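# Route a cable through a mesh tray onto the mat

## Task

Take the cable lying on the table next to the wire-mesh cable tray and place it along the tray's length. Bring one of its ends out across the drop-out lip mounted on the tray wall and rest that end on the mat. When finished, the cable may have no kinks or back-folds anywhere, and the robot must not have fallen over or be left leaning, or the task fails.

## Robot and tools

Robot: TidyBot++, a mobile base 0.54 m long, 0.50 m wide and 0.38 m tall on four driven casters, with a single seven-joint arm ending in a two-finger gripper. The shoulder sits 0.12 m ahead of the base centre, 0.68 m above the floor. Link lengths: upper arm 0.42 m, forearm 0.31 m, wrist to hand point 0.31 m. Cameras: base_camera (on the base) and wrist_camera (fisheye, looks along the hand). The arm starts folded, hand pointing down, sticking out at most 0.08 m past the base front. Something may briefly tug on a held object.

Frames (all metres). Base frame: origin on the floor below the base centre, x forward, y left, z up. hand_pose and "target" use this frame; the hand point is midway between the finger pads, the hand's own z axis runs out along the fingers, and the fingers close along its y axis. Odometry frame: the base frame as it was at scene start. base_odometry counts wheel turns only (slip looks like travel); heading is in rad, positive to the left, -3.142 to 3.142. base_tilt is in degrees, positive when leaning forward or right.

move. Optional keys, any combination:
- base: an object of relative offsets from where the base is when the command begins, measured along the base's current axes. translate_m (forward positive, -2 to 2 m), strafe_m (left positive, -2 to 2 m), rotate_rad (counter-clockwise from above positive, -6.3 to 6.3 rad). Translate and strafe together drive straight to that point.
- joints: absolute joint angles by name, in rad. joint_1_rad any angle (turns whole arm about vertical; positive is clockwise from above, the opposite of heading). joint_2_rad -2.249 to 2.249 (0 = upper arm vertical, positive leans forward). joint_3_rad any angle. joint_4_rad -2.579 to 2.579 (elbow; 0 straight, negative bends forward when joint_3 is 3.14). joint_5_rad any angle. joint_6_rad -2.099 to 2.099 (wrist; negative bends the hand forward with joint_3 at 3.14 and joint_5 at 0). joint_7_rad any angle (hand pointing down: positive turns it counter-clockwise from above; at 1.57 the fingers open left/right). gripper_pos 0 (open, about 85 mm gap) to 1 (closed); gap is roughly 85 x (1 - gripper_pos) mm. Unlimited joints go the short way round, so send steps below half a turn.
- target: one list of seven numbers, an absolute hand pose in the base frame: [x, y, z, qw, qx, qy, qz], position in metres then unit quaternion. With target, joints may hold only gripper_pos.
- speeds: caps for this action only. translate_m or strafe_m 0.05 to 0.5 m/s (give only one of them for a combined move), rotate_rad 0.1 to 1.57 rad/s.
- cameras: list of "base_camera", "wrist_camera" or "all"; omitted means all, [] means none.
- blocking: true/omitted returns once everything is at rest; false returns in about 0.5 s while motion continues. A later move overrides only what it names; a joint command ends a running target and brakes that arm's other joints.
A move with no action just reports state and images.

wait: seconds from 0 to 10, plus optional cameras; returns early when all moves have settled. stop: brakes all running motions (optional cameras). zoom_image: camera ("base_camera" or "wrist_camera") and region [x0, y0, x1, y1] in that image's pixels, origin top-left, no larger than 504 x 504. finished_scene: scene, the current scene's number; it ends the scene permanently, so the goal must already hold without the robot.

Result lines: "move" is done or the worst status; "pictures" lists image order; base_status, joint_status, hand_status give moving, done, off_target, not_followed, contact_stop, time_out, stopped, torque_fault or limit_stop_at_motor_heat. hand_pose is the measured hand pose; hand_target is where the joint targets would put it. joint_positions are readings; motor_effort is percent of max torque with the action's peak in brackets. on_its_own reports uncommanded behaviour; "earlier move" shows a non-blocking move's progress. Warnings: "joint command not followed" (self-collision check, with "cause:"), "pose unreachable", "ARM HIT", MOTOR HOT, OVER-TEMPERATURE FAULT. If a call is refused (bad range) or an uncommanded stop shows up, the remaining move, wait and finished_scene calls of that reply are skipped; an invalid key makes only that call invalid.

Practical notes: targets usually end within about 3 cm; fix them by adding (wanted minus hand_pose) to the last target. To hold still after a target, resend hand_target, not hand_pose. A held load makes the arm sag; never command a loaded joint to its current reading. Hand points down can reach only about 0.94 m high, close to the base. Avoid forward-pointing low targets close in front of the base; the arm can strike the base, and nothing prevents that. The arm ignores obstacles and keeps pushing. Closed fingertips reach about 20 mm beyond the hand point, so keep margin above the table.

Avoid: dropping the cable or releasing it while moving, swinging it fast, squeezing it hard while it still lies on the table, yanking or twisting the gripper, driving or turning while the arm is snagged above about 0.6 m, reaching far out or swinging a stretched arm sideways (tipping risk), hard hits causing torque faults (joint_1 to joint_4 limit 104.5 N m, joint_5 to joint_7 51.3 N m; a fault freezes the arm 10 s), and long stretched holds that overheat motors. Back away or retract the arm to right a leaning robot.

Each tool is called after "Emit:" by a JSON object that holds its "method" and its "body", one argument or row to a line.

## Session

Emit:
{"method": "move", "body": {

}}

Scene clock: 0.00 s.
base_odometry: x=+0.000 y=+0.000 heading=+0.000
base_tilt: forward=+0.5 right=+0.2
base_status: not commanded
joint_positions: joint_1_rad=+0.048 joint_2_rad=-0.310 joint_3_rad=+3.126 joint_4_rad=-2.528 joint_5_rad=+0.021 joint_6_rad=-0.878 joint_7_rad=+1.617 gripper_pos=+0.000
joint_status: not commanded
motor_effort: joint_1_rad=+0 joint_2_rad=-3 joint_3_rad=+0 joint_4_rad=+13 joint_5_rad=-1 joint_6_rad=+0 joint_7_rad=+0
hand_pose: x=+0.2551 y=-0.0089 z=+0.5820 quat_wxyz=(+0.012, +1.000, +0.013, +0.022) (m; base frame)
hand_target: x=+0.2551 y=-0.0089 z=+0.5820 quat_wxyz=(+0.012, +1.000, +0.013, +0.022) (m; base frame)
hand_status: not commanded
pictures: base_camera, wrist_camera

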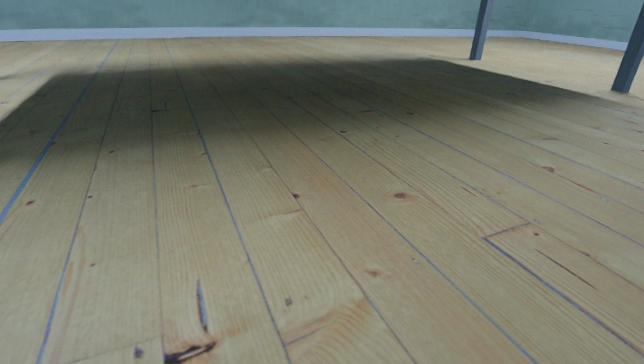

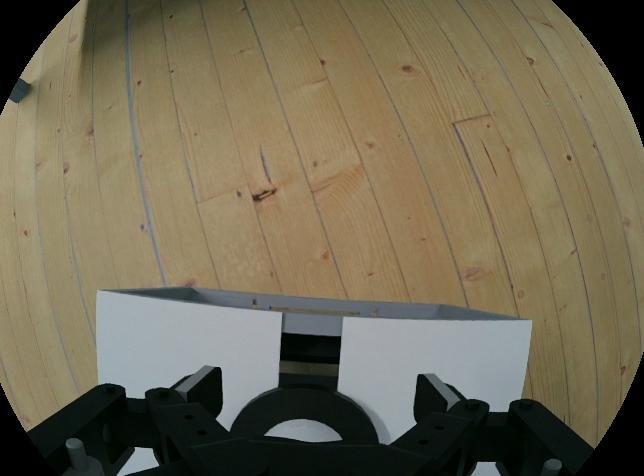

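Emit:
{"method": "move", "body": {
  "joints": {"joint_1_rad":0,"joint_2_rad":0.14,"joint_3_rad":3.14,"joint_4_rad":-0.9,"joint_5_rad":0,"joint_6_rad":-1.1,"joint_7_rad":1.57}
}}

Scene clock: 4.57 s.
move: done
base_odometry: x=+0.000 y=+0.000 heading=+0.000
base_tilt: forward=+0.5 right=+0.2
base_status: not commanded
joint_positions: joint_1_rad=+0.019 joint_2_rad=+0.129 joint_3_rad=+3.126 joint_4_rad=-0.929 joint_5_rad=+0.021 joint_6_rad=-1.062 joint_7_rad=+1.615 gripper_pos=+0.000
joint_status: all done
motor_effort: joint_1_rad=+0(1) joint_2_rad=-25(25) joint_3_rad=+0(2) joint_4_rad=+19(20) joint_5_rad=+0(1) joint_6_rad=+6(9) joint_7_rad=+1(2)
hand_pose: x=+0.7124 y=-0.0075 z=+1.0906 quat_wxyz=(+0.022, +0.872, +0.017, +0.488) (m; base frame)
hand_target: x=+0.7110 y=+0.0022 z=+1.0898 quat_wxyz=(-0.001, +0.877, +0.000, +0.480) (m; base frame)
hand_status: not commanded
pictures: base_camera, wrist_camera

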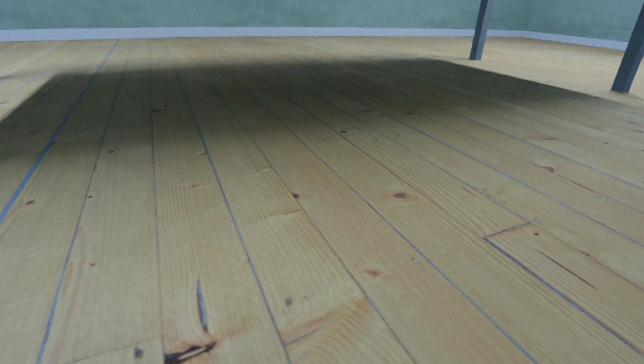

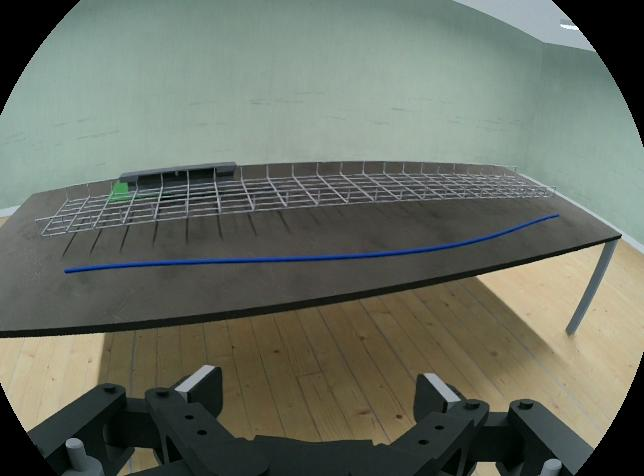

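Emit:
{"method": "zoom_image", "body": {
  "camera": "wrist_camera",
  "region": [20, 130, 320, 300]
}}

Emit:
{"method": "zoom_image", "body": {
  "camera": "wrist_camera",
  "region": [320, 130, 620, 300]
}}

Scaled by 1.680.

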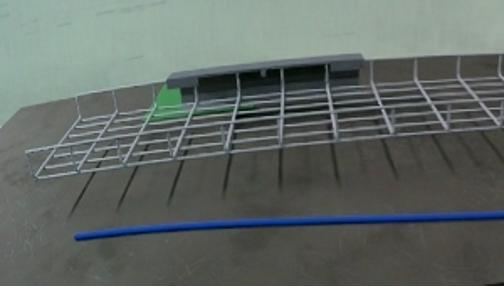

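Scaled by 1.680.

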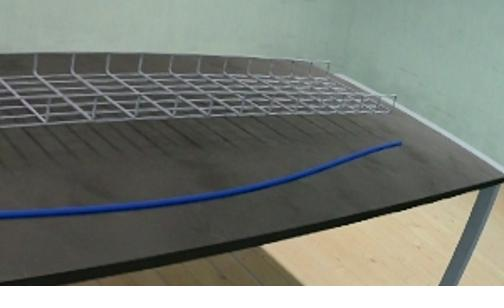

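Emit:
{"method": "move", "body": {
  "base": {"translate_m": 1.341, "strafe_m": -1.290, "rotate_rad": 0.325},
  "joints": {"joint_1_rad":-0.02,"joint_2_rad":0.14,"joint_3_rad":3.154,"joint_4_rad":-0.72,"joint_5_rad":-0.02,"joint_6_rad":-1.80,"joint_7_rad":3.14,"gripper_pos":0.3}
}}

Scene clock: 24.33 s.
move: done
base_odometry: x=+1.341 y=-1.290 heading=+0.326
base_tilt: forward=+0.5 right=+0.2
base_status: done
joint_positions: joint_1_rad=-0.012 joint_2_rad=+0.141 joint_3_rad=+3.148 joint_4_rad=-0.748 joint_5_rad=+0.021 joint_6_rad=-1.761 joint_7_rad=+3.097 gripper_pos=+0.300
joint_status: all done
motor_effort: joint_1_rad=+0(5) joint_2_rad=-22(25) joint_3_rad=+0(4) joint_4_rad=+15(20) joint_5_rad=+0(3) joint_6_rad=+4(8) joint_7_rad=+1(2)
hand_pose: x=+0.5691 y=-0.0020 z=+1.0225 quat_wxyz=(+0.175, +0.702, +0.669, +0.170) (m; base frame)
hand_target: x=+0.5602 y=+0.0114 z=+1.0277 quat_wxyz=(+0.162, +0.681, +0.692, +0.175) (m; base frame)
hand_status: not commanded
pictures: base_camera, wrist_camera

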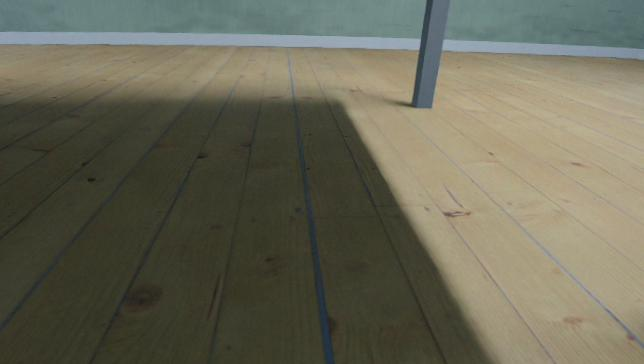

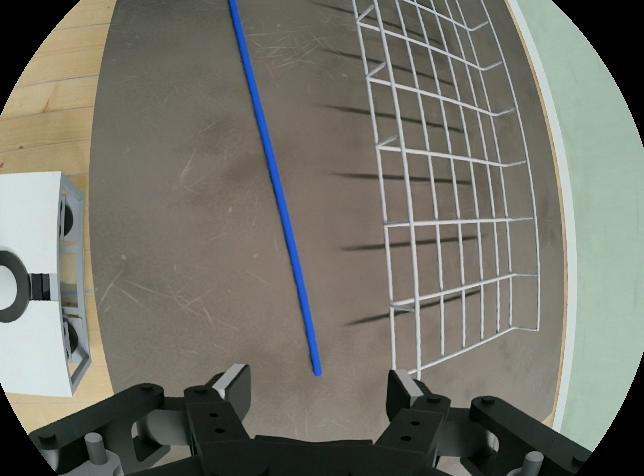

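Emit:
{"method": "move", "body": {
  "base": {"translate_m": 0.12},
  "joints": {"joint_1_rad":-0.02,"joint_2_rad":0.03,"joint_3_rad":3.144,"joint_4_rad":-1.30,"joint_5_rad":-0.02,"joint_6_rad":-1.31,"joint_7_rad":3.19,"gripper_pos":0.3}
}}

Scene clock: 41.93 s.
move: done
base_odometry: x=+1.455 y=-1.252 heading=+0.325
base_tilt: forward=+0.5 right=+0.2
base_status: done
joint_positions: joint_1_rad=-0.012 joint_2_rad=+0.044 joint_3_rad=+3.148 joint_4_rad=-1.277 joint_5_rad=+0.021 joint_6_rad=-1.357 joint_7_rad=+3.145 gripper_pos=+0.300
joint_status: all done
motor_effort: joint_1_rad=+0(1) joint_2_rad=-21(27) joint_3_rad=+1(2) joint_4_rad=+18(20) joint_5_rad=+0(1) joint_6_rad=+3(5) joint_7_rad=+1(2)
hand_pose: x=+0.5812 y=-0.0021 z=+0.9015 quat_wxyz=(+0.170, +0.685, +0.691, +0.155) (m; base frame)
hand_target: x=+0.5864 y=+0.0156 z=+0.9045 quat_wxyz=(+0.171, +0.662, +0.707, +0.180) (m; base frame)
hand_status: not commanded
pictures: base_camera, wrist_camera

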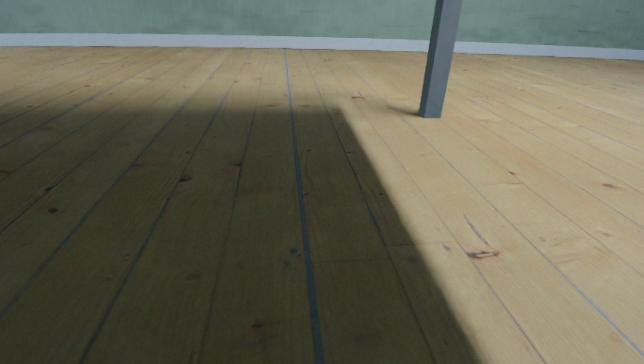

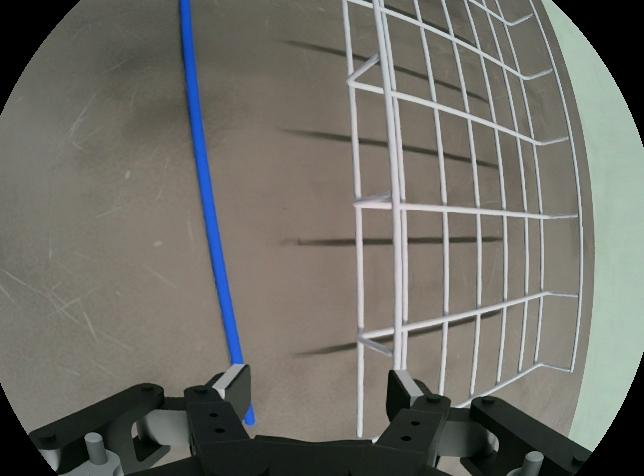

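Emit:
{"method": "move", "body": {
  "joints": {"joint_1_rad":-0.01,"joint_2_rad":0.02,"joint_3_rad":3.144,"joint_4_rad":-1.67,"joint_5_rad":-0.02,"joint_6_rad":-0.995,"joint_7_rad":3.26,"gripper_pos":0.42},
  "cameras": ["wrist_camera"]
}}

Scene clock: 48.67 s.
move: done
base_odometry: x=+1.455 y=-1.252 heading=+0.325
base_tilt: forward=+0.5 right=+0.2
base_status: not commanded
joint_positions: joint_1_rad=-0.012 joint_2_rad=+0.036 joint_3_rad=+3.148 joint_4_rad=-1.649 joint_5_rad=+0.021 joint_6_rad=-1.042 joint_7_rad=+3.215 gripper_pos=+0.420
joint_status: all done
motor_effort: joint_1_rad=+0(1) joint_2_rad=-21(24) joint_3_rad=+0(2) joint_4_rad=+18(20) joint_5_rad=+0(1) joint_6_rad=+3(5) joint_7_rad=+1(2)
hand_pose: x=+0.5720 y=-0.0015 z=+0.7815 quat_wxyz=(+0.157, +0.662, +0.721, +0.133) (m; base frame)
hand_target: x=+0.5768 y=+0.0101 z=+0.7858 quat_wxyz=(+0.162, +0.647, +0.728, +0.158) (m; base frame)
hand_status: not commanded
pictures: wrist_camera

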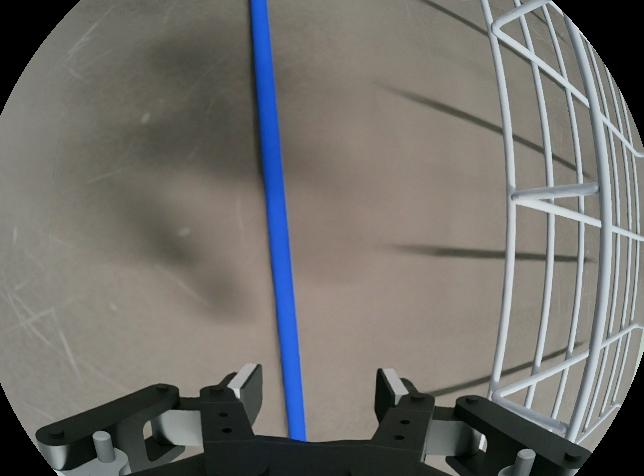

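Emit:
{"method": "move", "body": {
  "joints": {"joint_1_rad":-0.01,"joint_2_rad":0.045,"joint_4_rad":-1.845,"joint_6_rad":-0.81,"joint_7_rad":3.26},
  "cameras": ["wrist_camera"]
}}

Scene clock: 51.10 s.
move: off_target
base_odometry: x=+1.455 y=-1.252 heading=+0.325
base_tilt: forward=+0.5 right=+0.2
base_status: not commanded
joint_positions: joint_1_rad=-0.012 joint_2_rad=+0.013 joint_3_rad=+3.148 joint_4_rad=-1.794 joint_5_rad=+0.021 joint_6_rad=-0.859 joint_7_rad=+3.216 gripper_pos=+0.420
joint_status: joint_4_rad off_target (ended at -1.794, target -1.845); the others done
motor_effort: joint_1_rad=+0(2) joint_2_rad=-12(21) joint_3_rad=+0(1) joint_4_rad=+14(19) joint_5_rad=+0(1) joint_6_rad=+4(4) joint_7_rad=+1(2)
hand_pose: x=+0.5726 y=-0.0008 z=+0.7522 quat_wxyz=(+0.178, +0.656, +0.717, +0.154) (m; base frame)
hand_target: x=+0.5694 y=+0.0093 z=+0.7221 quat_wxyz=(+0.158, +0.649, +0.729, +0.152) (m; base frame)
hand_status: not commanded
pictures: wrist_camera

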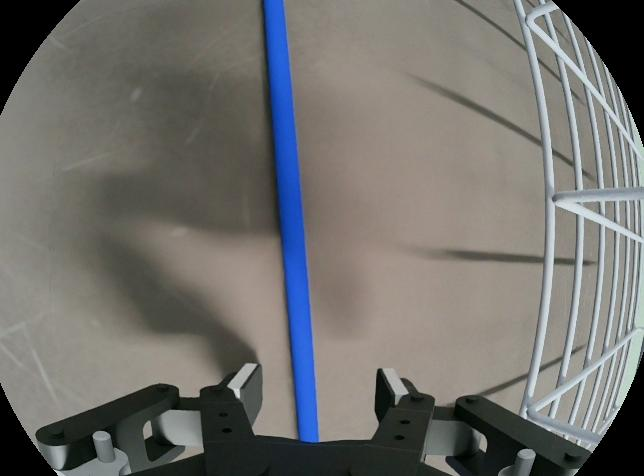

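Emit:
{"method": "move", "body": {
  "joints": {"joint_2_rad":0.04,"joint_4_rad":-1.825,"gripper_pos":0.8},
  "cameras": ["wrist_camera"]
}}

Emit:
{"method": "move", "body": {
  "joints": {"gripper_pos":1.0},
  "cameras": ["wrist_camera"]
}}

Scene clock: 53.27 s.
move: done
base_odometry: x=+1.455 y=-1.252 heading=+0.325
base_tilt: forward=+0.5 right=+0.2
base_status: not commanded
joint_positions: joint_1_rad=-0.012 joint_2_rad=+0.021 joint_3_rad=+3.148 joint_4_rad=-1.797 joint_5_rad=+0.021 joint_6_rad=-0.853 joint_7_rad=+3.216 gripper_pos=+0.800
joint_status: all done
motor_effort: joint_1_rad=+0(0) joint_2_rad=-18(18) joint_3_rad=+1(1) joint_4_rad=+17(17) joint_5_rad=+0(1) joint_6_rad=+4(4) joint_7_rad=+1(1)
hand_pose: x=+0.5740 y=-0.0008 z=+0.7483 quat_wxyz=(+0.177, +0.656, +0.718, +0.153) (m; base frame)
hand_target: x=+0.5767 y=+0.0093 z=+0.7331 quat_wxyz=(+0.167, +0.647, +0.727, +0.161) (m; base frame)
hand_status: not commanded
pictures: wrist_camera

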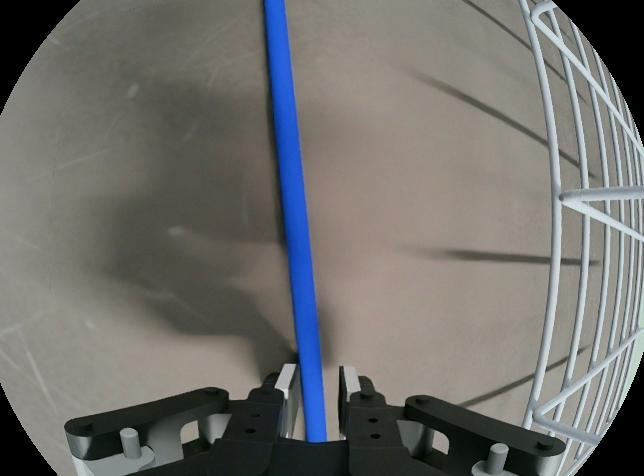

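Scene clock: 53.90 s.
move: off_target
base_odometry: x=+1.455 y=-1.252 heading=+0.325
base_tilt: forward=+0.5 right=+0.2
base_status: not commanded
joint_positions: joint_1_rad=-0.012 joint_2_rad=+0.021 joint_3_rad=+3.148 joint_4_rad=-1.799 joint_5_rad=+0.021 joint_6_rad=-0.849 joint_7_rad=+3.216 gripper_pos=+0.969
joint_status: gripper_pos off_target (ended at +0.969, target +1.000)
motor_effort: joint_1_rad=+0(1) joint_2_rad=-17(20) joint_3_rad=+0(1) joint_4_rad=+16(18) joint_5_rad=-1(1) joint_6_rad=+3(5) joint_7_rad=+0(1)
hand_pose: x=+0.5744 y=-0.0007 z=+0.7477 quat_wxyz=(+0.177, +0.656, +0.718, +0.153) (m; base frame)
hand_target: x=+0.5767 y=+0.0093 z=+0.7331 quat_wxyz=(+0.167, +0.647, +0.727, +0.161) (m; base frame)
hand_status: not commanded
pictures: wrist_camera

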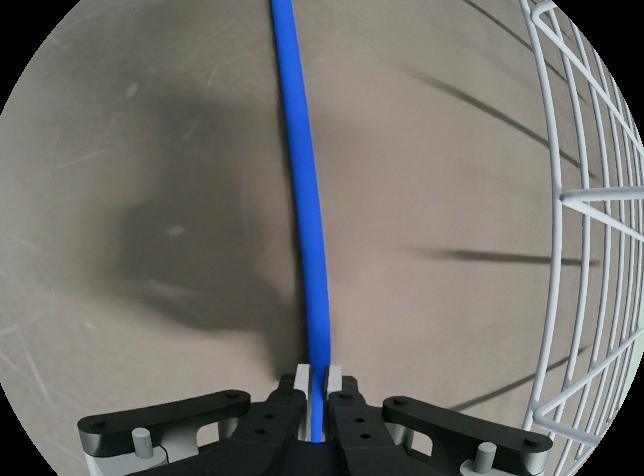

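Emit:
{"method": "move", "body": {
  "joints": {"joint_1_rad":-0.01,"joint_2_rad":0.02,"joint_4_rad":-1.40,"joint_6_rad":-1.25},
  "cameras": []
}}

Emit:
{"method": "move", "body": {
  "base": {"strafe_m": 0.06},
  "speeds": {"strafe_m": 0.2},
  "joints": {"joint_1_rad":-0.01,"joint_2_rad":0.08,"joint_4_rad":-1.06,"joint_6_rad":-1.49,"joint_7_rad":3.14},
  "cameras": ["wrist_camera"]
}}

Scene clock: 58.73 s.
move: done
base_odometry: x=+1.455 y=-1.252 heading=+0.325
base_tilt: forward=+0.6 right=+0.2
base_status: not commanded
joint_positions: joint_1_rad=-0.012 joint_2_rad=+0.033 joint_3_rad=+3.148 joint_4_rad=-1.432 joint_5_rad=+0.021 joint_6_rad=-1.210 joint_7_rad=+3.216 gripper_pos=+0.970
joint_status: all done
motor_effort: joint_1_rad=+0(1) joint_2_rad=-21(23) joint_3_rad=+1(2) joint_4_rad=+19(22) joint_5_rad=+0(1) joint_6_rad=+4(5) joint_7_rad=+1(2)
hand_pose: x=+0.5856 y=-0.0018 z=+0.8577 quat_wxyz=(+0.176, +0.659, +0.716, +0.150) (m; base frame)
hand_target: x=+0.5796 y=+0.0108 z=+0.8725 quat_wxyz=(+0.167, +0.643, +0.729, +0.163) (m; base frame)
hand_status: not commanded
pictures: none
No camera images: "cameras" was empty.

Scene clock: 60.20 s.
move: done
base_odometry: x=+1.436 y=-1.195 heading=+0.325
base_tilt: forward=+0.5 right=+0.2
base_status: done
joint_positions: joint_1_rad=-0.012 joint_2_rad=+0.072 joint_3_rad=+3.144 joint_4_rad=-1.092 joint_5_rad=+0.021 joint_6_rad=-1.450 joint_7_rad=+3.183 gripper_pos=+0.970
joint_status: all done
motor_effort: joint_1_rad=+0(3) joint_2_rad=-23(23) joint_3_rad=+0(3) joint_4_rad=+18(20) joint_5_rad=+0(2) joint_6_rad=+5(5) joint_7_rad=+1(2)
hand_pose: x=+0.5949 y=-0.0003 z=+0.9568 quat_wxyz=(+0.194, +0.666, +0.699, +0.174) (m; base frame)
hand_target: x=+0.5906 y=+0.0112 z=+0.9611 quat_wxyz=(+0.171, +0.681, +0.687, +0.187) (m; base frame)
hand_status: not commanded
pictures: wrist_camera

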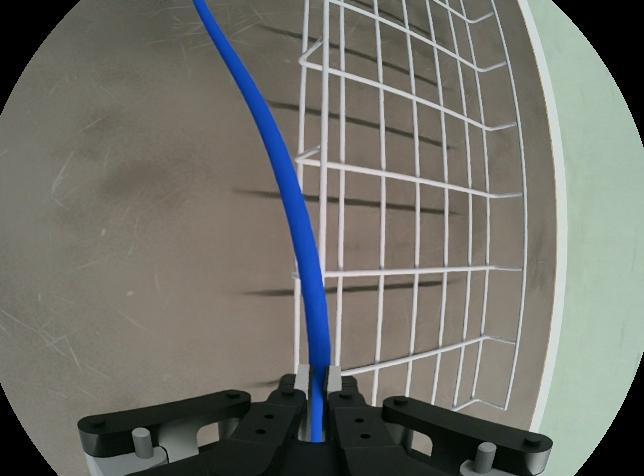

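Emit:
{"method": "move", "body": {
  "joints": {"joint_1_rad":-0.01,"joint_2_rad":0.58,"joint_4_rad":-0.58,"joint_6_rad":-1.39,"joint_7_rad":3.14},
  "cameras": []
}}

Emit:
{"method": "move", "body": {
  "joints": {"joint_1_rad":-0.01,"joint_2_rad":0.565,"joint_4_rad":-0.84,"joint_6_rad":-1.15},
  "cameras": ["wrist_camera"]
}}

Scene clock: 64.00 s.
move: done
base_odometry: x=+1.436 y=-1.195 heading=+0.325
base_tilt: forward=+0.5 right=+0.2
base_status: not commanded
joint_positions: joint_1_rad=-0.012 joint_2_rad=+0.588 joint_3_rad=+3.144 joint_4_rad=-0.610 joint_5_rad=+0.021 joint_6_rad=-1.433 joint_7_rad=+3.183 gripper_pos=+0.999
joint_status: all done
motor_effort: joint_1_rad=+0(2) joint_2_rad=-40(43) joint_3_rad=+1(2) joint_4_rad=+17(20) joint_5_rad=+0(1) joint_6_rad=+5(6) joint_7_rad=+1(2)
hand_pose: x=+0.7975 y=+0.0021 z=+0.8748 quat_wxyz=(+0.189, +0.667, +0.701, +0.168) (m; base frame)
hand_target: x=+0.8113 y=+0.0133 z=+0.9009 quat_wxyz=(+0.199, +0.673, +0.679, +0.214) (m; base frame)
hand_status: not commanded
pictures: none
No camera images: "cameras" was empty.

Scene clock: 65.57 s.
move: done
base_odometry: x=+1.436 y=-1.195 heading=+0.325
base_tilt: forward=+0.5 right=+0.2
base_status: not commanded
joint_positions: joint_1_rad=-0.012 joint_2_rad=+0.580 joint_3_rad=+3.144 joint_4_rad=-0.821 joint_5_rad=+0.021 joint_6_rad=-1.198 joint_7_rad=+3.183 gripper_pos=+0.999
joint_status: all done
motor_effort: joint_1_rad=+0(1) joint_2_rad=-41(43) joint_3_rad=+0(1) joint_4_rad=+19(21) joint_5_rad=-1(1) joint_6_rad=+4(6) joint_7_rad=+1(2)
hand_pose: x=+0.8203 y=+0.0027 z=+0.8204 quat_wxyz=(+0.200, +0.663, +0.699, +0.179) (m; base frame)
hand_target: x=+0.8266 y=+0.0129 z=+0.8299 quat_wxyz=(+0.197, +0.675, +0.678, +0.212) (m; base frame)
hand_status: not commanded
pictures: wrist_camera

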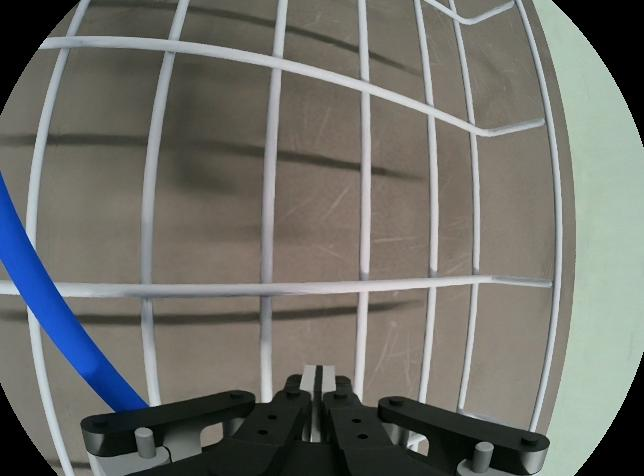

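Emit:
{"method": "move", "body": {
  "joints": {"joint_1_rad":-0.01,"joint_2_rad":0.30,"joint_4_rad":-0.62,"joint_6_rad":-1.62,"gripper_pos":0.5},
  "cameras": ["wrist_camera"]
}}

Scene clock: 68.20 s.
move: done
base_odometry: x=+1.436 y=-1.195 heading=+0.325
base_tilt: forward=+0.5 right=+0.2
base_status: not commanded
joint_positions: joint_1_rad=-0.012 joint_2_rad=+0.303 joint_3_rad=+3.144 joint_4_rad=-0.634 joint_5_rad=+0.021 joint_6_rad=-1.579 joint_7_rad=+3.183 gripper_pos=+0.500
joint_status: all done
motor_effort: joint_1_rad=+0(1) joint_2_rad=-29(45) joint_3_rad=+0(1) joint_4_rad=+16(21) joint_5_rad=+0(1) joint_6_rad=+5(6) joint_7_rad=+0(2)
hand_pose: x=+0.6802 y=+0.0007 z=+1.0172 quat_wxyz=(+0.228, +0.658, +0.687, +0.207) (m; base frame)
hand_target: x=+0.6696 y=+0.0120 z=+1.0176 quat_wxyz=(+0.202, +0.671, +0.680, +0.217) (m; base frame)
hand_status: not commanded
pictures: wrist_camera

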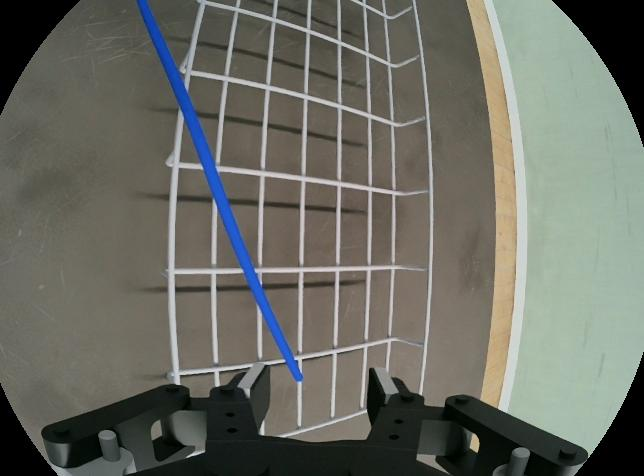

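Emit:
{"method": "move", "body": {
  "base": {"strafe_m": 0.53},
  "joints": {"joint_1_rad":-0.01,"joint_2_rad":0.04,"joint_4_rad":-1.04,"joint_6_rad":-1.53,"joint_7_rad":3.14},
  "cameras": ["wrist_camera"]
}}

Scene clock: 75.50 s.
move: done
base_odometry: x=+1.266 y=-0.692 heading=+0.325
base_tilt: forward=+0.5 right=+0.2
base_status: done
joint_positions: joint_1_rad=-0.012 joint_2_rad=+0.050 joint_3_rad=+3.141 joint_4_rad=-1.017 joint_5_rad=+0.020 joint_6_rad=-1.574 joint_7_rad=+3.183 gripper_pos=+0.500
joint_status: all done
motor_effort: joint_1_rad=+0(3) joint_2_rad=-20(30) joint_3_rad=+0(2) joint_4_rad=+16(18) joint_5_rad=+0(1) joint_6_rad=+4(6) joint_7_rad=+1(2)
hand_pose: x=+0.5646 y=+0.0008 z=+0.9810 quat_wxyz=(+0.184, +0.668, +0.701, +0.166) (m; base frame)
hand_target: x=+0.5708 y=+0.0110 z=+0.9821 quat_wxyz=(+0.178, +0.679, +0.686, +0.193) (m; base frame)
hand_status: not commanded
pictures: wrist_camera

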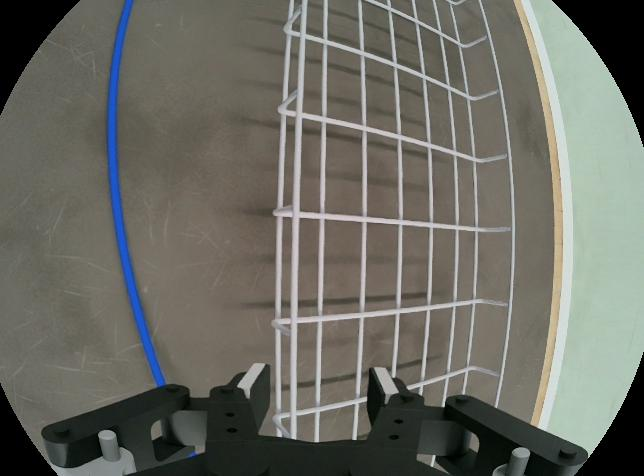

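Emit:
{"method": "move", "body": {
  "base": {"translate_m": -0.072, "rotate_rad": 0.03},
  "speeds": {"translate_m": 0.25},
  "joints": {"joint_1_rad":-0.01,"joint_2_rad":0.02,"joint_4_rad":-1.62,"joint_6_rad":-1.03,"joint_7_rad":3.40,"gripper_pos":0.4},
  "cameras": ["wrist_camera"]
}}

Scene clock: 88.90 s.
move: done
base_odometry: x=+1.198 y=-0.715 heading=+0.355
base_tilt: forward=+0.5 right=+0.2
base_status: done
joint_positions: joint_1_rad=-0.012 joint_2_rad=+0.030 joint_3_rad=+3.141 joint_4_rad=-1.599 joint_5_rad=+0.020 joint_6_rad=-1.077 joint_7_rad=+3.355 gripper_pos=+0.400
joint_status: all done
motor_effort: joint_1_rad=+0(3) joint_2_rad=-20(23) joint_3_rad=+1(2) joint_4_rad=+18(20) joint_5_rad=+0(1) joint_6_rad=+4(6) joint_7_rad=+1(2)
hand_pose: x=+0.5767 y=+0.0017 z=+0.8021 quat_wxyz=(+0.174, +0.606, +0.765, +0.129) (m; base frame)
hand_target: x=+0.5824 y=+0.0102 z=+0.8035 quat_wxyz=(+0.179, +0.593, +0.771, +0.151) (m; base frame)
hand_status: not commanded
pictures: wrist_camera

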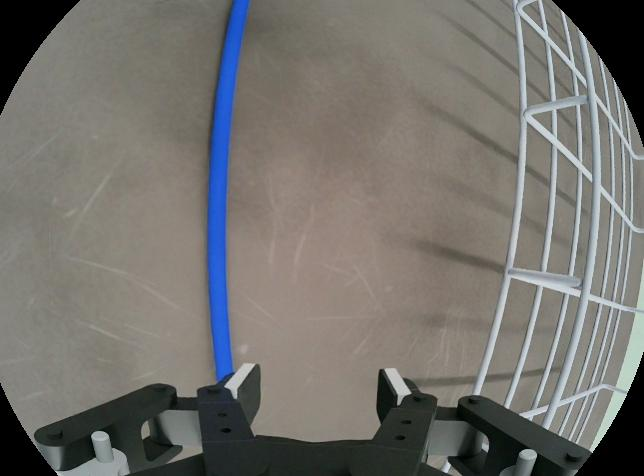

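Emit:
{"method": "move", "body": {
  "base": {"translate_m": -0.035},
  "speeds": {"translate_m": 0.25},
  "joints": {"joint_1_rad":-0.01,"joint_2_rad":0.03,"joint_4_rad":-1.72,"joint_6_rad":-0.93},
  "cameras": []
}}

Emit:
{"method": "move", "body": {
  "joints": {"joint_1_rad":-0.01,"joint_2_rad":0.04,"joint_4_rad":-1.825,"joint_6_rad":-0.82},
  "cameras": ["wrist_camera"]
}}

Scene clock: 93.03 s.
move: done
base_odometry: x=+1.165 y=-0.727 heading=+0.355
base_tilt: forward=+0.5 right=+0.2
base_status: done
joint_positions: joint_1_rad=-0.012 joint_2_rad=+0.030 joint_3_rad=+3.141 joint_4_rad=-1.705 joint_5_rad=+0.020 joint_6_rad=-0.977 joint_7_rad=+3.355 gripper_pos=+0.400
joint_status: all done
motor_effort: joint_1_rad=+0(1) joint_2_rad=-20(25) joint_3_rad=+0(1) joint_4_rad=+18(20) joint_5_rad=+0(1) joint_6_rad=+4(5) joint_7_rad=+1(1)
hand_pose: x=+0.5716 y=+0.0020 z=+0.7679 quat_wxyz=(+0.171, +0.605, +0.767, +0.128) (m; base frame)
hand_target: x=+0.5796 y=+0.0099 z=+0.7677 quat_wxyz=(+0.175, +0.594, +0.771, +0.147) (m; base frame)
hand_status: not commanded
pictures: none
No camera images: "cameras" was empty.

Scene clock: 93.97 s.
move: off_target
base_odometry: x=+1.165 y=-0.727 heading=+0.355
base_tilt: forward=+0.5 right=+0.2
base_status: not commanded
joint_positions: joint_1_rad=-0.012 joint_2_rad=+0.019 joint_3_rad=+3.141 joint_4_rad=-1.785 joint_5_rad=+0.020 joint_6_rad=-0.869 joint_7_rad=+3.356 gripper_pos=+0.400
joint_status: joint_4_rad off_target (ended at -1.785, target -1.825); the others done
motor_effort: joint_1_rad=+0(1) joint_2_rad=-15(21) joint_3_rad=+0(1) joint_4_rad=+14(19) joint_5_rad=-1(1) joint_6_rad=+4(5) joint_7_rad=+1(2)
hand_pose: x=+0.5736 y=+0.0024 z=+0.7524 quat_wxyz=(+0.186, +0.602, +0.764, +0.140) (m; base frame)
hand_target: x=+0.5739 y=+0.0094 z=+0.7317 quat_wxyz=(+0.173, +0.595, +0.771, +0.146) (m; base frame)
hand_status: not commanded
pictures: wrist_camera

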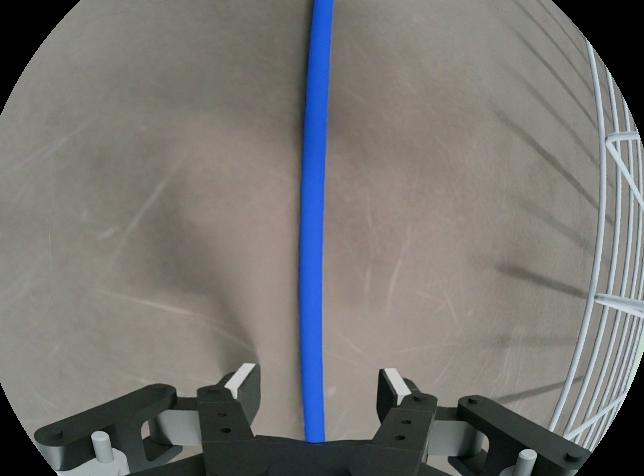

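Emit:
{"method": "move", "body": {
  "joints": {"gripper_pos":0.82},
  "cameras": []
}}

Emit:
{"method": "move", "body": {
  "joints": {"joint_2_rad":0.045,"joint_4_rad":-1.84,"joint_6_rad":-0.81,"gripper_pos":0.86},
  "cameras": []
}}

Emit:
{"method": "move", "body": {
  "joints": {"gripper_pos":1.0},
  "cameras": ["wrist_camera"]
}}

Scene clock: 96.13 s.
move: done
base_odometry: x=+1.165 y=-0.727 heading=+0.355
base_tilt: forward=+0.5 right=+0.2
base_status: not commanded
joint_positions: joint_1_rad=-0.012 joint_2_rad=+0.021 joint_3_rad=+3.141 joint_4_rad=-1.795 joint_5_rad=+0.020 joint_6_rad=-0.863 joint_7_rad=+3.356 gripper_pos=+0.820
joint_status: all done
motor_effort: joint_1_rad=-1(1) joint_2_rad=-18(18) joint_3_rad=+0(1) joint_4_rad=+16(17) joint_5_rad=-1(1) joint_6_rad=+4(4) joint_7_rad=+1(1)
hand_pose: x=+0.5718 y=+0.0024 z=+0.7480 quat_wxyz=(+0.183, +0.602, +0.764, +0.138) (m; base frame)
hand_target: x=+0.5739 y=+0.0094 z=+0.7317 quat_wxyz=(+0.173, +0.595, +0.771, +0.146) (m; base frame)
hand_status: not commanded
pictures: none
No camera images: "cameras" was empty.

Scene clock: 96.67 s.
move: done
base_odometry: x=+1.165 y=-0.727 heading=+0.355
base_tilt: forward=+0.5 right=+0.2
base_status: not commanded
joint_positions: joint_1_rad=-0.012 joint_2_rad=+0.020 joint_3_rad=+3.141 joint_4_rad=-1.801 joint_5_rad=+0.020 joint_6_rad=-0.850 joint_7_rad=+3.356 gripper_pos=+0.860
joint_status: all done
motor_effort: joint_1_rad=+0(1) joint_2_rad=-16(18) joint_3_rad=+1(1) joint_4_rad=+16(16) joint_5_rad=+0(1) joint_6_rad=+4(5) joint_7_rad=+1(1)
hand_pose: x=+0.5731 y=+0.0025 z=+0.7471 quat_wxyz=(+0.186, +0.602, +0.764, +0.141) (m; base frame)
hand_target: x=+0.5713 y=+0.0093 z=+0.7243 quat_wxyz=(+0.170, +0.596, +0.772, +0.143) (m; base frame)
hand_status: not commanded
pictures: none
No camera images: "cameras" was empty.

Scene clock: 97.23 s.
move: off_target
base_odometry: x=+1.165 y=-0.727 heading=+0.355
base_tilt: forward=+0.5 right=+0.2
base_status: not commanded
joint_positions: joint_1_rad=-0.012 joint_2_rad=+0.020 joint_3_rad=+3.141 joint_4_rad=-1.803 joint_5_rad=+0.020 joint_6_rad=-0.850 joint_7_rad=+3.356 gripper_pos=+0.948
joint_status: gripper_pos off_target (ended at +0.948, target +1.000)
motor_effort: joint_1_rad=+0(1) joint_2_rad=-14(16) joint_3_rad=+1(1) joint_4_rad=+15(16) joint_5_rad=+0(1) joint_6_rad=+3(4) joint_7_rad=+0(2)
hand_pose: x=+0.5724 y=+0.0025 z=+0.7463 quat_wxyz=(+0.185, +0.602, +0.764, +0.140) (m; base frame)
hand_target: x=+0.5713 y=+0.0093 z=+0.7243 quat_wxyz=(+0.170, +0.596, +0.772, +0.143) (m; base frame)
hand_status: not commanded
pictures: wrist_camera

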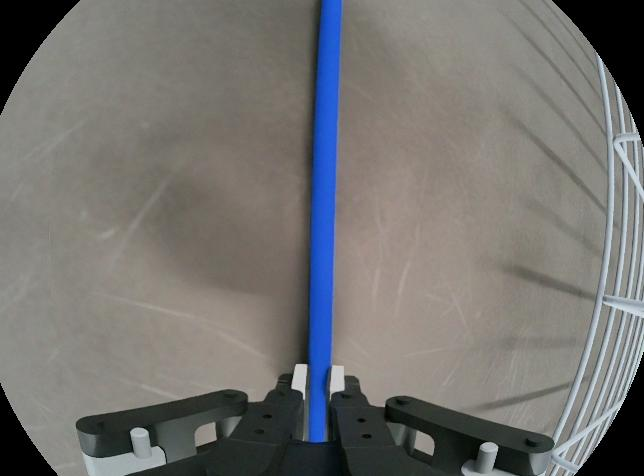

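Emit:
{"method": "move", "body": {
  "joints": {"joint_1_rad":-0.01,"joint_2_rad":0.02,"joint_4_rad":-1.40,"joint_6_rad":-1.25},
  "cameras": []
}}

Emit:
{"method": "move", "body": {
  "base": {"translate_m": 0.09, "strafe_m": -0.02},
  "speeds": {"translate_m": 0.2},
  "joints": {"joint_1_rad":-0.01,"joint_2_rad":0.08,"joint_4_rad":-1.06,"joint_6_rad":-1.49,"joint_7_rad":3.16},
  "cameras": ["wrist_camera"]
}}

Scene clock: 102.67 s.
move: done
base_odometry: x=+1.165 y=-0.727 heading=+0.355
base_tilt: forward=+0.5 right=+0.2
base_status: not commanded
joint_positions: joint_1_rad=-0.012 joint_2_rad=+0.033 joint_3_rad=+3.141 joint_4_rad=-1.432 joint_5_rad=+0.020 joint_6_rad=-1.209 joint_7_rad=+3.356 gripper_pos=+0.948
joint_status: all done
motor_effort: joint_1_rad=+0(2) joint_2_rad=-22(24) joint_3_rad=+0(1) joint_4_rad=+19(21) joint_5_rad=+0(1) joint_6_rad=+4(5) joint_7_rad=+1(1)
hand_pose: x=+0.5859 y=+0.0015 z=+0.8577 quat_wxyz=(+0.186, +0.605, +0.762, +0.139) (m; base frame)
hand_target: x=+0.5796 y=+0.0108 z=+0.8725 quat_wxyz=(+0.178, +0.591, +0.772, +0.151) (m; base frame)
hand_status: not commanded
pictures: none
No camera images: "cameras" was empty.

Scene clock: 104.13 s.
move: done
base_odometry: x=+1.257 y=-0.715 heading=+0.355
base_tilt: forward=+0.6 right=+0.2
base_status: done
joint_positions: joint_1_rad=-0.012 joint_2_rad=+0.081 joint_3_rad=+3.141 joint_4_rad=-1.093 joint_5_rad=+0.020 joint_6_rad=-1.451 joint_7_rad=+3.206 gripper_pos=+0.948
joint_status: all done
motor_effort: joint_1_rad=+0(2) joint_2_rad=-22(26) joint_3_rad=+0(2) joint_4_rad=+18(21) joint_5_rad=+0(1) joint_6_rad=+5(6) joint_7_rad=+2(2)
hand_pose: x=+0.5967 y=+0.0013 z=+0.9523 quat_wxyz=(+0.192, +0.658, +0.708, +0.169) (m; base frame)
hand_target: x=+0.5906 y=+0.0112 z=+0.9611 quat_wxyz=(+0.173, +0.674, +0.694, +0.185) (m; base frame)
hand_status: not commanded
pictures: wrist_camera

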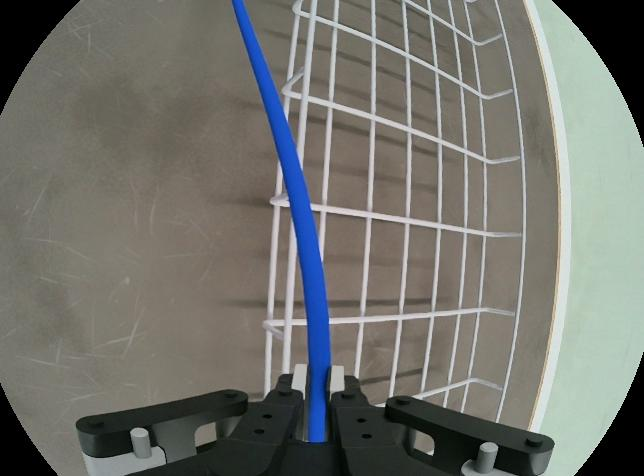

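Emit:
{"method": "move", "body": {
  "joints": {"joint_1_rad":-0.01,"joint_2_rad":0.58,"joint_4_rad":-0.58,"joint_6_rad":-1.39,"joint_7_rad":3.14},
  "cameras": []
}}

Emit:
{"method": "move", "body": {
  "joints": {"joint_1_rad":-0.01,"joint_2_rad":0.565,"joint_4_rad":-0.84,"joint_6_rad":-1.15},
  "cameras": ["wrist_camera"]
}}

Scene clock: 107.60 s.
move: done
base_odometry: x=+1.257 y=-0.715 heading=+0.355
base_tilt: forward=+0.6 right=+0.2
base_status: not commanded
joint_positions: joint_1_rad=-0.012 joint_2_rad=+0.589 joint_3_rad=+3.141 joint_4_rad=-0.613 joint_5_rad=+0.020 joint_6_rad=-1.439 joint_7_rad=+3.185 gripper_pos=+0.948
joint_status: all done
motor_effort: joint_1_rad=+0(2) joint_2_rad=-40(43) joint_3_rad=+0(1) joint_4_rad=+18(21) joint_5_rad=+0(1) joint_6_rad=+5(6) joint_7_rad=+1(2)
hand_pose: x=+0.7954 y=+0.0038 z=+0.8722 quat_wxyz=(+0.185, +0.666, +0.703, +0.166) (m; base frame)
hand_target: x=+0.8113 y=+0.0133 z=+0.9010 quat_wxyz=(+0.199, +0.673, +0.679, +0.214) (m; base frame)
hand_status: not commanded
pictures: none
No camera images: "cameras" was empty.

Scene clock: 109.17 s.
move: done
base_odometry: x=+1.256 y=-0.715 heading=+0.355
base_tilt: forward=+0.6 right=+0.2
base_status: not commanded
joint_positions: joint_1_rad=-0.012 joint_2_rad=+0.567 joint_3_rad=+3.141 joint_4_rad=-0.817 joint_5_rad=+0.020 joint_6_rad=-1.202 joint_7_rad=+3.185 gripper_pos=+0.948
joint_status: all done
motor_effort: joint_1_rad=+0(2) joint_2_rad=-39(42) joint_3_rad=+0(1) joint_4_rad=+18(20) joint_5_rad=+0(1) joint_6_rad=+5(6) joint_7_rad=+0(1)
hand_pose: x=+0.8181 y=+0.0044 z=+0.8303 quat_wxyz=(+0.203, +0.660, +0.699, +0.184) (m; base frame)
hand_target: x=+0.8266 y=+0.0129 z=+0.8299 quat_wxyz=(+0.197, +0.675, +0.678, +0.212) (m; base frame)
hand_status: not commanded
pictures: wrist_camera

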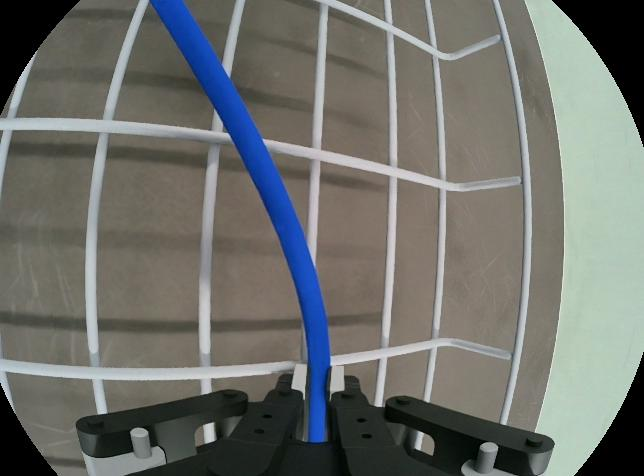

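Emit:
{"method": "move", "body": {
  "joints": {"joint_2_rad":0.56,"joint_4_rad":-0.87,"joint_6_rad":-1.12},
  "cameras": []
}}

Emit:
{"method": "move", "body": {
  "joints": {"gripper_pos":0.72},
  "cameras": []
}}

Emit:
{"method": "move", "body": {
  "joints": {"joint_1_rad":-0.01,"joint_2_rad":0.42,"joint_4_rad":-0.68,"joint_6_rad":-1.44,"gripper_pos":0.5},
  "cameras": ["wrist_camera"]
}}

Scene clock: 111.13 s.
move: done
base_odometry: x=+1.256 y=-0.715 heading=+0.355
base_tilt: forward=+0.6 right=+0.2
base_status: not commanded
joint_positions: joint_1_rad=-0.012 joint_2_rad=+0.558 joint_3_rad=+3.141 joint_4_rad=-0.844 joint_5_rad=+0.020 joint_6_rad=-1.168 joint_7_rad=+3.185 gripper_pos=+0.948
joint_status: all done
motor_effort: joint_1_rad=+0(1) joint_2_rad=-37(38) joint_3_rad=-1(1) joint_4_rad=+17(19) joint_5_rad=+0(1) joint_6_rad=+5(7) joint_7_rad=+1(1)
hand_pose: x=+0.8201 y=+0.0046 z=+0.8301 quat_wxyz=(+0.209, +0.658, +0.698, +0.190) (m; base frame)
hand_target: x=+0.8273 y=+0.0128 z=+0.8241 quat_wxyz=(+0.199, +0.675, +0.678, +0.214) (m; base frame)
hand_status: not commanded
pictures: none
No camera images: "cameras" was empty.

Scene clock: 111.80 s.
move: done
base_odometry: x=+1.256 y=-0.715 heading=+0.355
base_tilt: forward=+0.6 right=+0.2
base_status: not commanded
joint_positions: joint_1_rad=-0.012 joint_2_rad=+0.557 joint_3_rad=+3.141 joint_4_rad=-0.844 joint_5_rad=+0.020 joint_6_rad=-1.147 joint_7_rad=+3.184 gripper_pos=+0.720
joint_status: all done
motor_effort: joint_1_rad=+0(1) joint_2_rad=-38(39) joint_3_rad=-1(1) joint_4_rad=+17(18) joint_5_rad=-1(1) joint_6_rad=+3(6) joint_7_rad=+1(1)
hand_pose: x=+0.8253 y=+0.0047 z=+0.8340 quat_wxyz=(+0.217, +0.656, +0.695, +0.197) (m; base frame)
hand_target: x=+0.8273 y=+0.0128 z=+0.8241 quat_wxyz=(+0.199, +0.675, +0.678, +0.214) (m; base frame)
hand_status: not commanded
pictures: none
No camera images: "cameras" was empty.

Scene clock: 113.40 s.
move: done
base_odometry: x=+1.256 y=-0.715 heading=+0.355
base_tilt: forward=+0.6 right=+0.2
base_status: not commanded
joint_positions: joint_1_rad=-0.012 joint_2_rad=+0.421 joint_3_rad=+3.141 joint_4_rad=-0.699 joint_5_rad=+0.020 joint_6_rad=-1.400 joint_7_rad=+3.184 gripper_pos=+0.500
joint_status: all done
motor_effort: joint_1_rad=+0(1) joint_2_rad=-35(45) joint_3_rad=-1(2) joint_4_rad=+17(21) joint_5_rad=+0(1) joint_6_rad=+4(6) joint_7_rad=+1(2)
hand_pose: x=+0.7554 y=+0.0033 z=+0.9499 quat_wxyz=(+0.226, +0.655, +0.691, +0.206) (m; base frame)
hand_target: x=+0.7468 y=+0.0127 z=+0.9520 quat_wxyz=(+0.202, +0.672, +0.679, +0.217) (m; base frame)
hand_status: not commanded
pictures: wrist_camera

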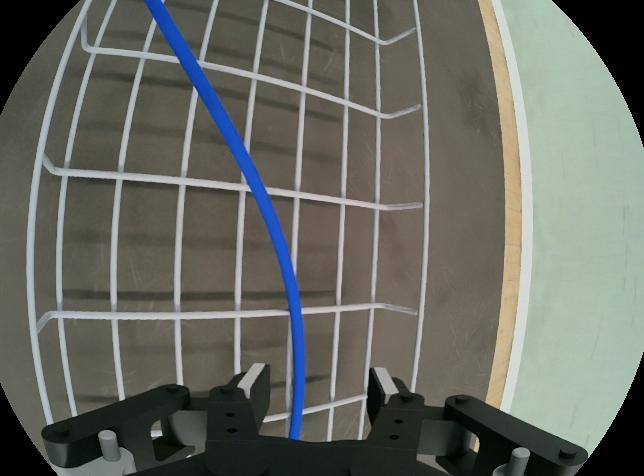

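Emit:
{"method": "move", "body": {
  "base": {"translate_m": -0.10, "strafe_m": 0.60},
  "joints": {"joint_1_rad":-0.01,"joint_2_rad":0.04,"joint_4_rad":-1.04,"joint_6_rad":-1.53,"joint_7_rad":3.14},
  "cameras": ["wrist_camera"]
}}

Scene clock: 118.33 s.
move: done
base_odometry: x=+0.954 y=-0.187 heading=+0.355
base_tilt: forward=+0.5 right=+0.2
base_status: done
joint_positions: joint_1_rad=-0.012 joint_2_rad=+0.039 joint_3_rad=+3.140 joint_4_rad=-1.017 joint_5_rad=+0.020 joint_6_rad=-1.492 joint_7_rad=+3.184 gripper_pos=+0.500
joint_status: all done
motor_effort: joint_1_rad=-1(3) joint_2_rad=-20(37) joint_3_rad=+1(2) joint_4_rad=+17(19) joint_5_rad=+0(1) joint_6_rad=+4(6) joint_7_rad=+1(2)
hand_pose: x=+0.5831 y=+0.0013 z=+0.9994 quat_wxyz=(+0.217, +0.659, +0.693, +0.197) (m; base frame)
hand_target: x=+0.5708 y=+0.0110 z=+0.9821 quat_wxyz=(+0.178, +0.679, +0.686, +0.193) (m; base frame)
hand_status: not commanded
pictures: wrist_camera

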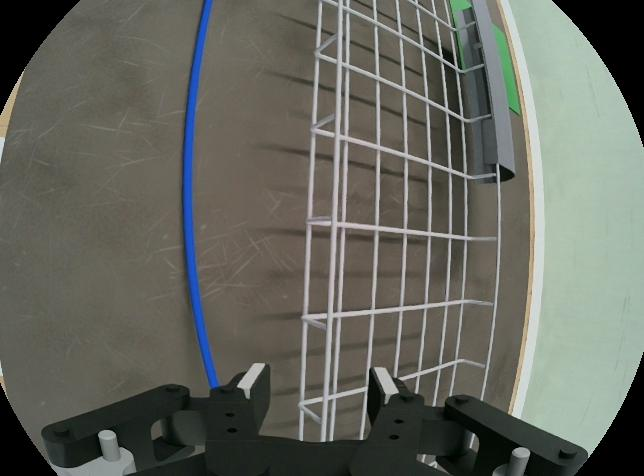

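Emit:
{"method": "move", "body": {
  "base": {"translate_m": 0.037, "strafe_m": -0.035},
  "speeds": {"translate_m": 0.25},
  "joints": {"joint_1_rad":-0.01,"joint_2_rad":0.02,"joint_4_rad":-1.62,"joint_6_rad":-1.03,"joint_7_rad":3.37,"gripper_pos":0.4},
  "cameras": ["wrist_camera"]
}}

Scene clock: 129.03 s.
move: done
base_odometry: x=+1.001 y=-0.207 heading=+0.355
base_tilt: forward=+0.5 right=+0.2
base_status: done
joint_positions: joint_1_rad=-0.012 joint_2_rad=+0.035 joint_3_rad=+3.141 joint_4_rad=-1.599 joint_5_rad=+0.020 joint_6_rad=-1.077 joint_7_rad=+3.325 gripper_pos=+0.400
joint_status: all done
motor_effort: joint_1_rad=+0(2) joint_2_rad=-21(23) joint_3_rad=+1(2) joint_4_rad=+18(20) joint_5_rad=+0(1) joint_6_rad=+3(6) joint_7_rad=+1(2)
hand_pose: x=+0.5774 y=+0.0016 z=+0.7996 quat_wxyz=(+0.169, +0.618, +0.757, +0.130) (m; base frame)
hand_target: x=+0.5824 y=+0.0102 z=+0.8035 quat_wxyz=(+0.176, +0.604, +0.762, +0.153) (m; base frame)
hand_status: not commanded
pictures: wrist_camera

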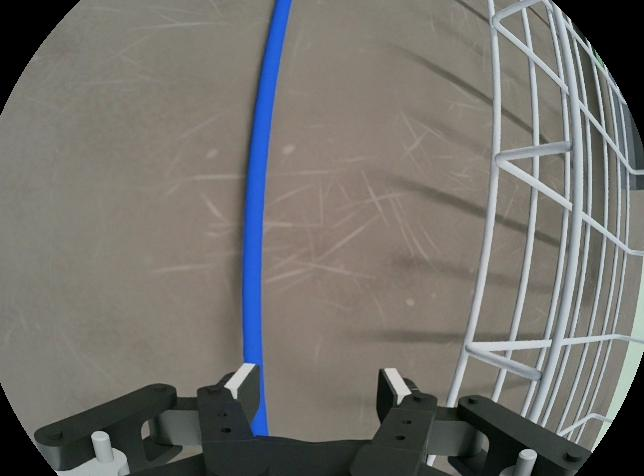

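Emit:
{"method": "move", "body": {
  "base": {"translate_m": -0.018},
  "speeds": {"translate_m": 0.2},
  "joints": {"joint_1_rad":-0.01,"joint_2_rad":0.03,"joint_4_rad":-1.72,"joint_6_rad":-0.93},
  "cameras": []
}}

Emit:
{"method": "move", "body": {
  "joints": {"joint_1_rad":-0.01,"joint_2_rad":0.04,"joint_4_rad":-1.825,"joint_6_rad":-0.82},
  "cameras": ["wrist_camera"]
}}

Scene clock: 131.67 s.
move: done
base_odometry: x=+0.984 y=-0.213 heading=+0.355
base_tilt: forward=+0.5 right=+0.2
base_status: done
joint_positions: joint_1_rad=-0.012 joint_2_rad=+0.032 joint_3_rad=+3.141 joint_4_rad=-1.702 joint_5_rad=+0.020 joint_6_rad=-0.977 joint_7_rad=+3.325 gripper_pos=+0.400
joint_status: all done
motor_effort: joint_1_rad=+0(2) joint_2_rad=-20(25) joint_3_rad=+0(2) joint_4_rad=+18(20) joint_5_rad=+0(1) joint_6_rad=+3(5) joint_7_rad=+1(1)
hand_pose: x=+0.5726 y=+0.0018 z=+0.7682 quat_wxyz=(+0.169, +0.617, +0.757, +0.131) (m; base frame)
hand_target: x=+0.5796 y=+0.0098 z=+0.7677 quat_wxyz=(+0.173, +0.606, +0.762, +0.150) (m; base frame)
hand_status: not commanded
pictures: none
No camera images: "cameras" was empty.

Scene clock: 132.60 s.
move: off_target
base_odometry: x=+0.984 y=-0.213 heading=+0.355
base_tilt: forward=+0.5 right=+0.2
base_status: not commanded
joint_positions: joint_1_rad=-0.012 joint_2_rad=+0.019 joint_3_rad=+3.141 joint_4_rad=-1.784 joint_5_rad=+0.020 joint_6_rad=-0.868 joint_7_rad=+3.326 gripper_pos=+0.400
joint_status: joint_4_rad off_target (ended at -1.784, target -1.825); the others done
motor_effort: joint_1_rad=+0(1) joint_2_rad=-15(22) joint_3_rad=+0(1) joint_4_rad=+14(19) joint_5_rad=+0(1) joint_6_rad=+4(5) joint_7_rad=+1(2)
hand_pose: x=+0.5740 y=+0.0022 z=+0.7525 quat_wxyz=(+0.184, +0.614, +0.754, +0.143) (m; base frame)
hand_target: x=+0.5739 y=+0.0094 z=+0.7317 quat_wxyz=(+0.171, +0.607, +0.762, +0.148) (m; base frame)
hand_status: not commanded
pictures: wrist_camera

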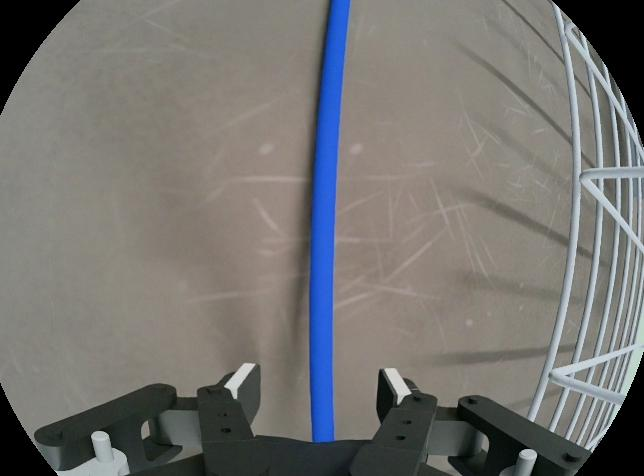

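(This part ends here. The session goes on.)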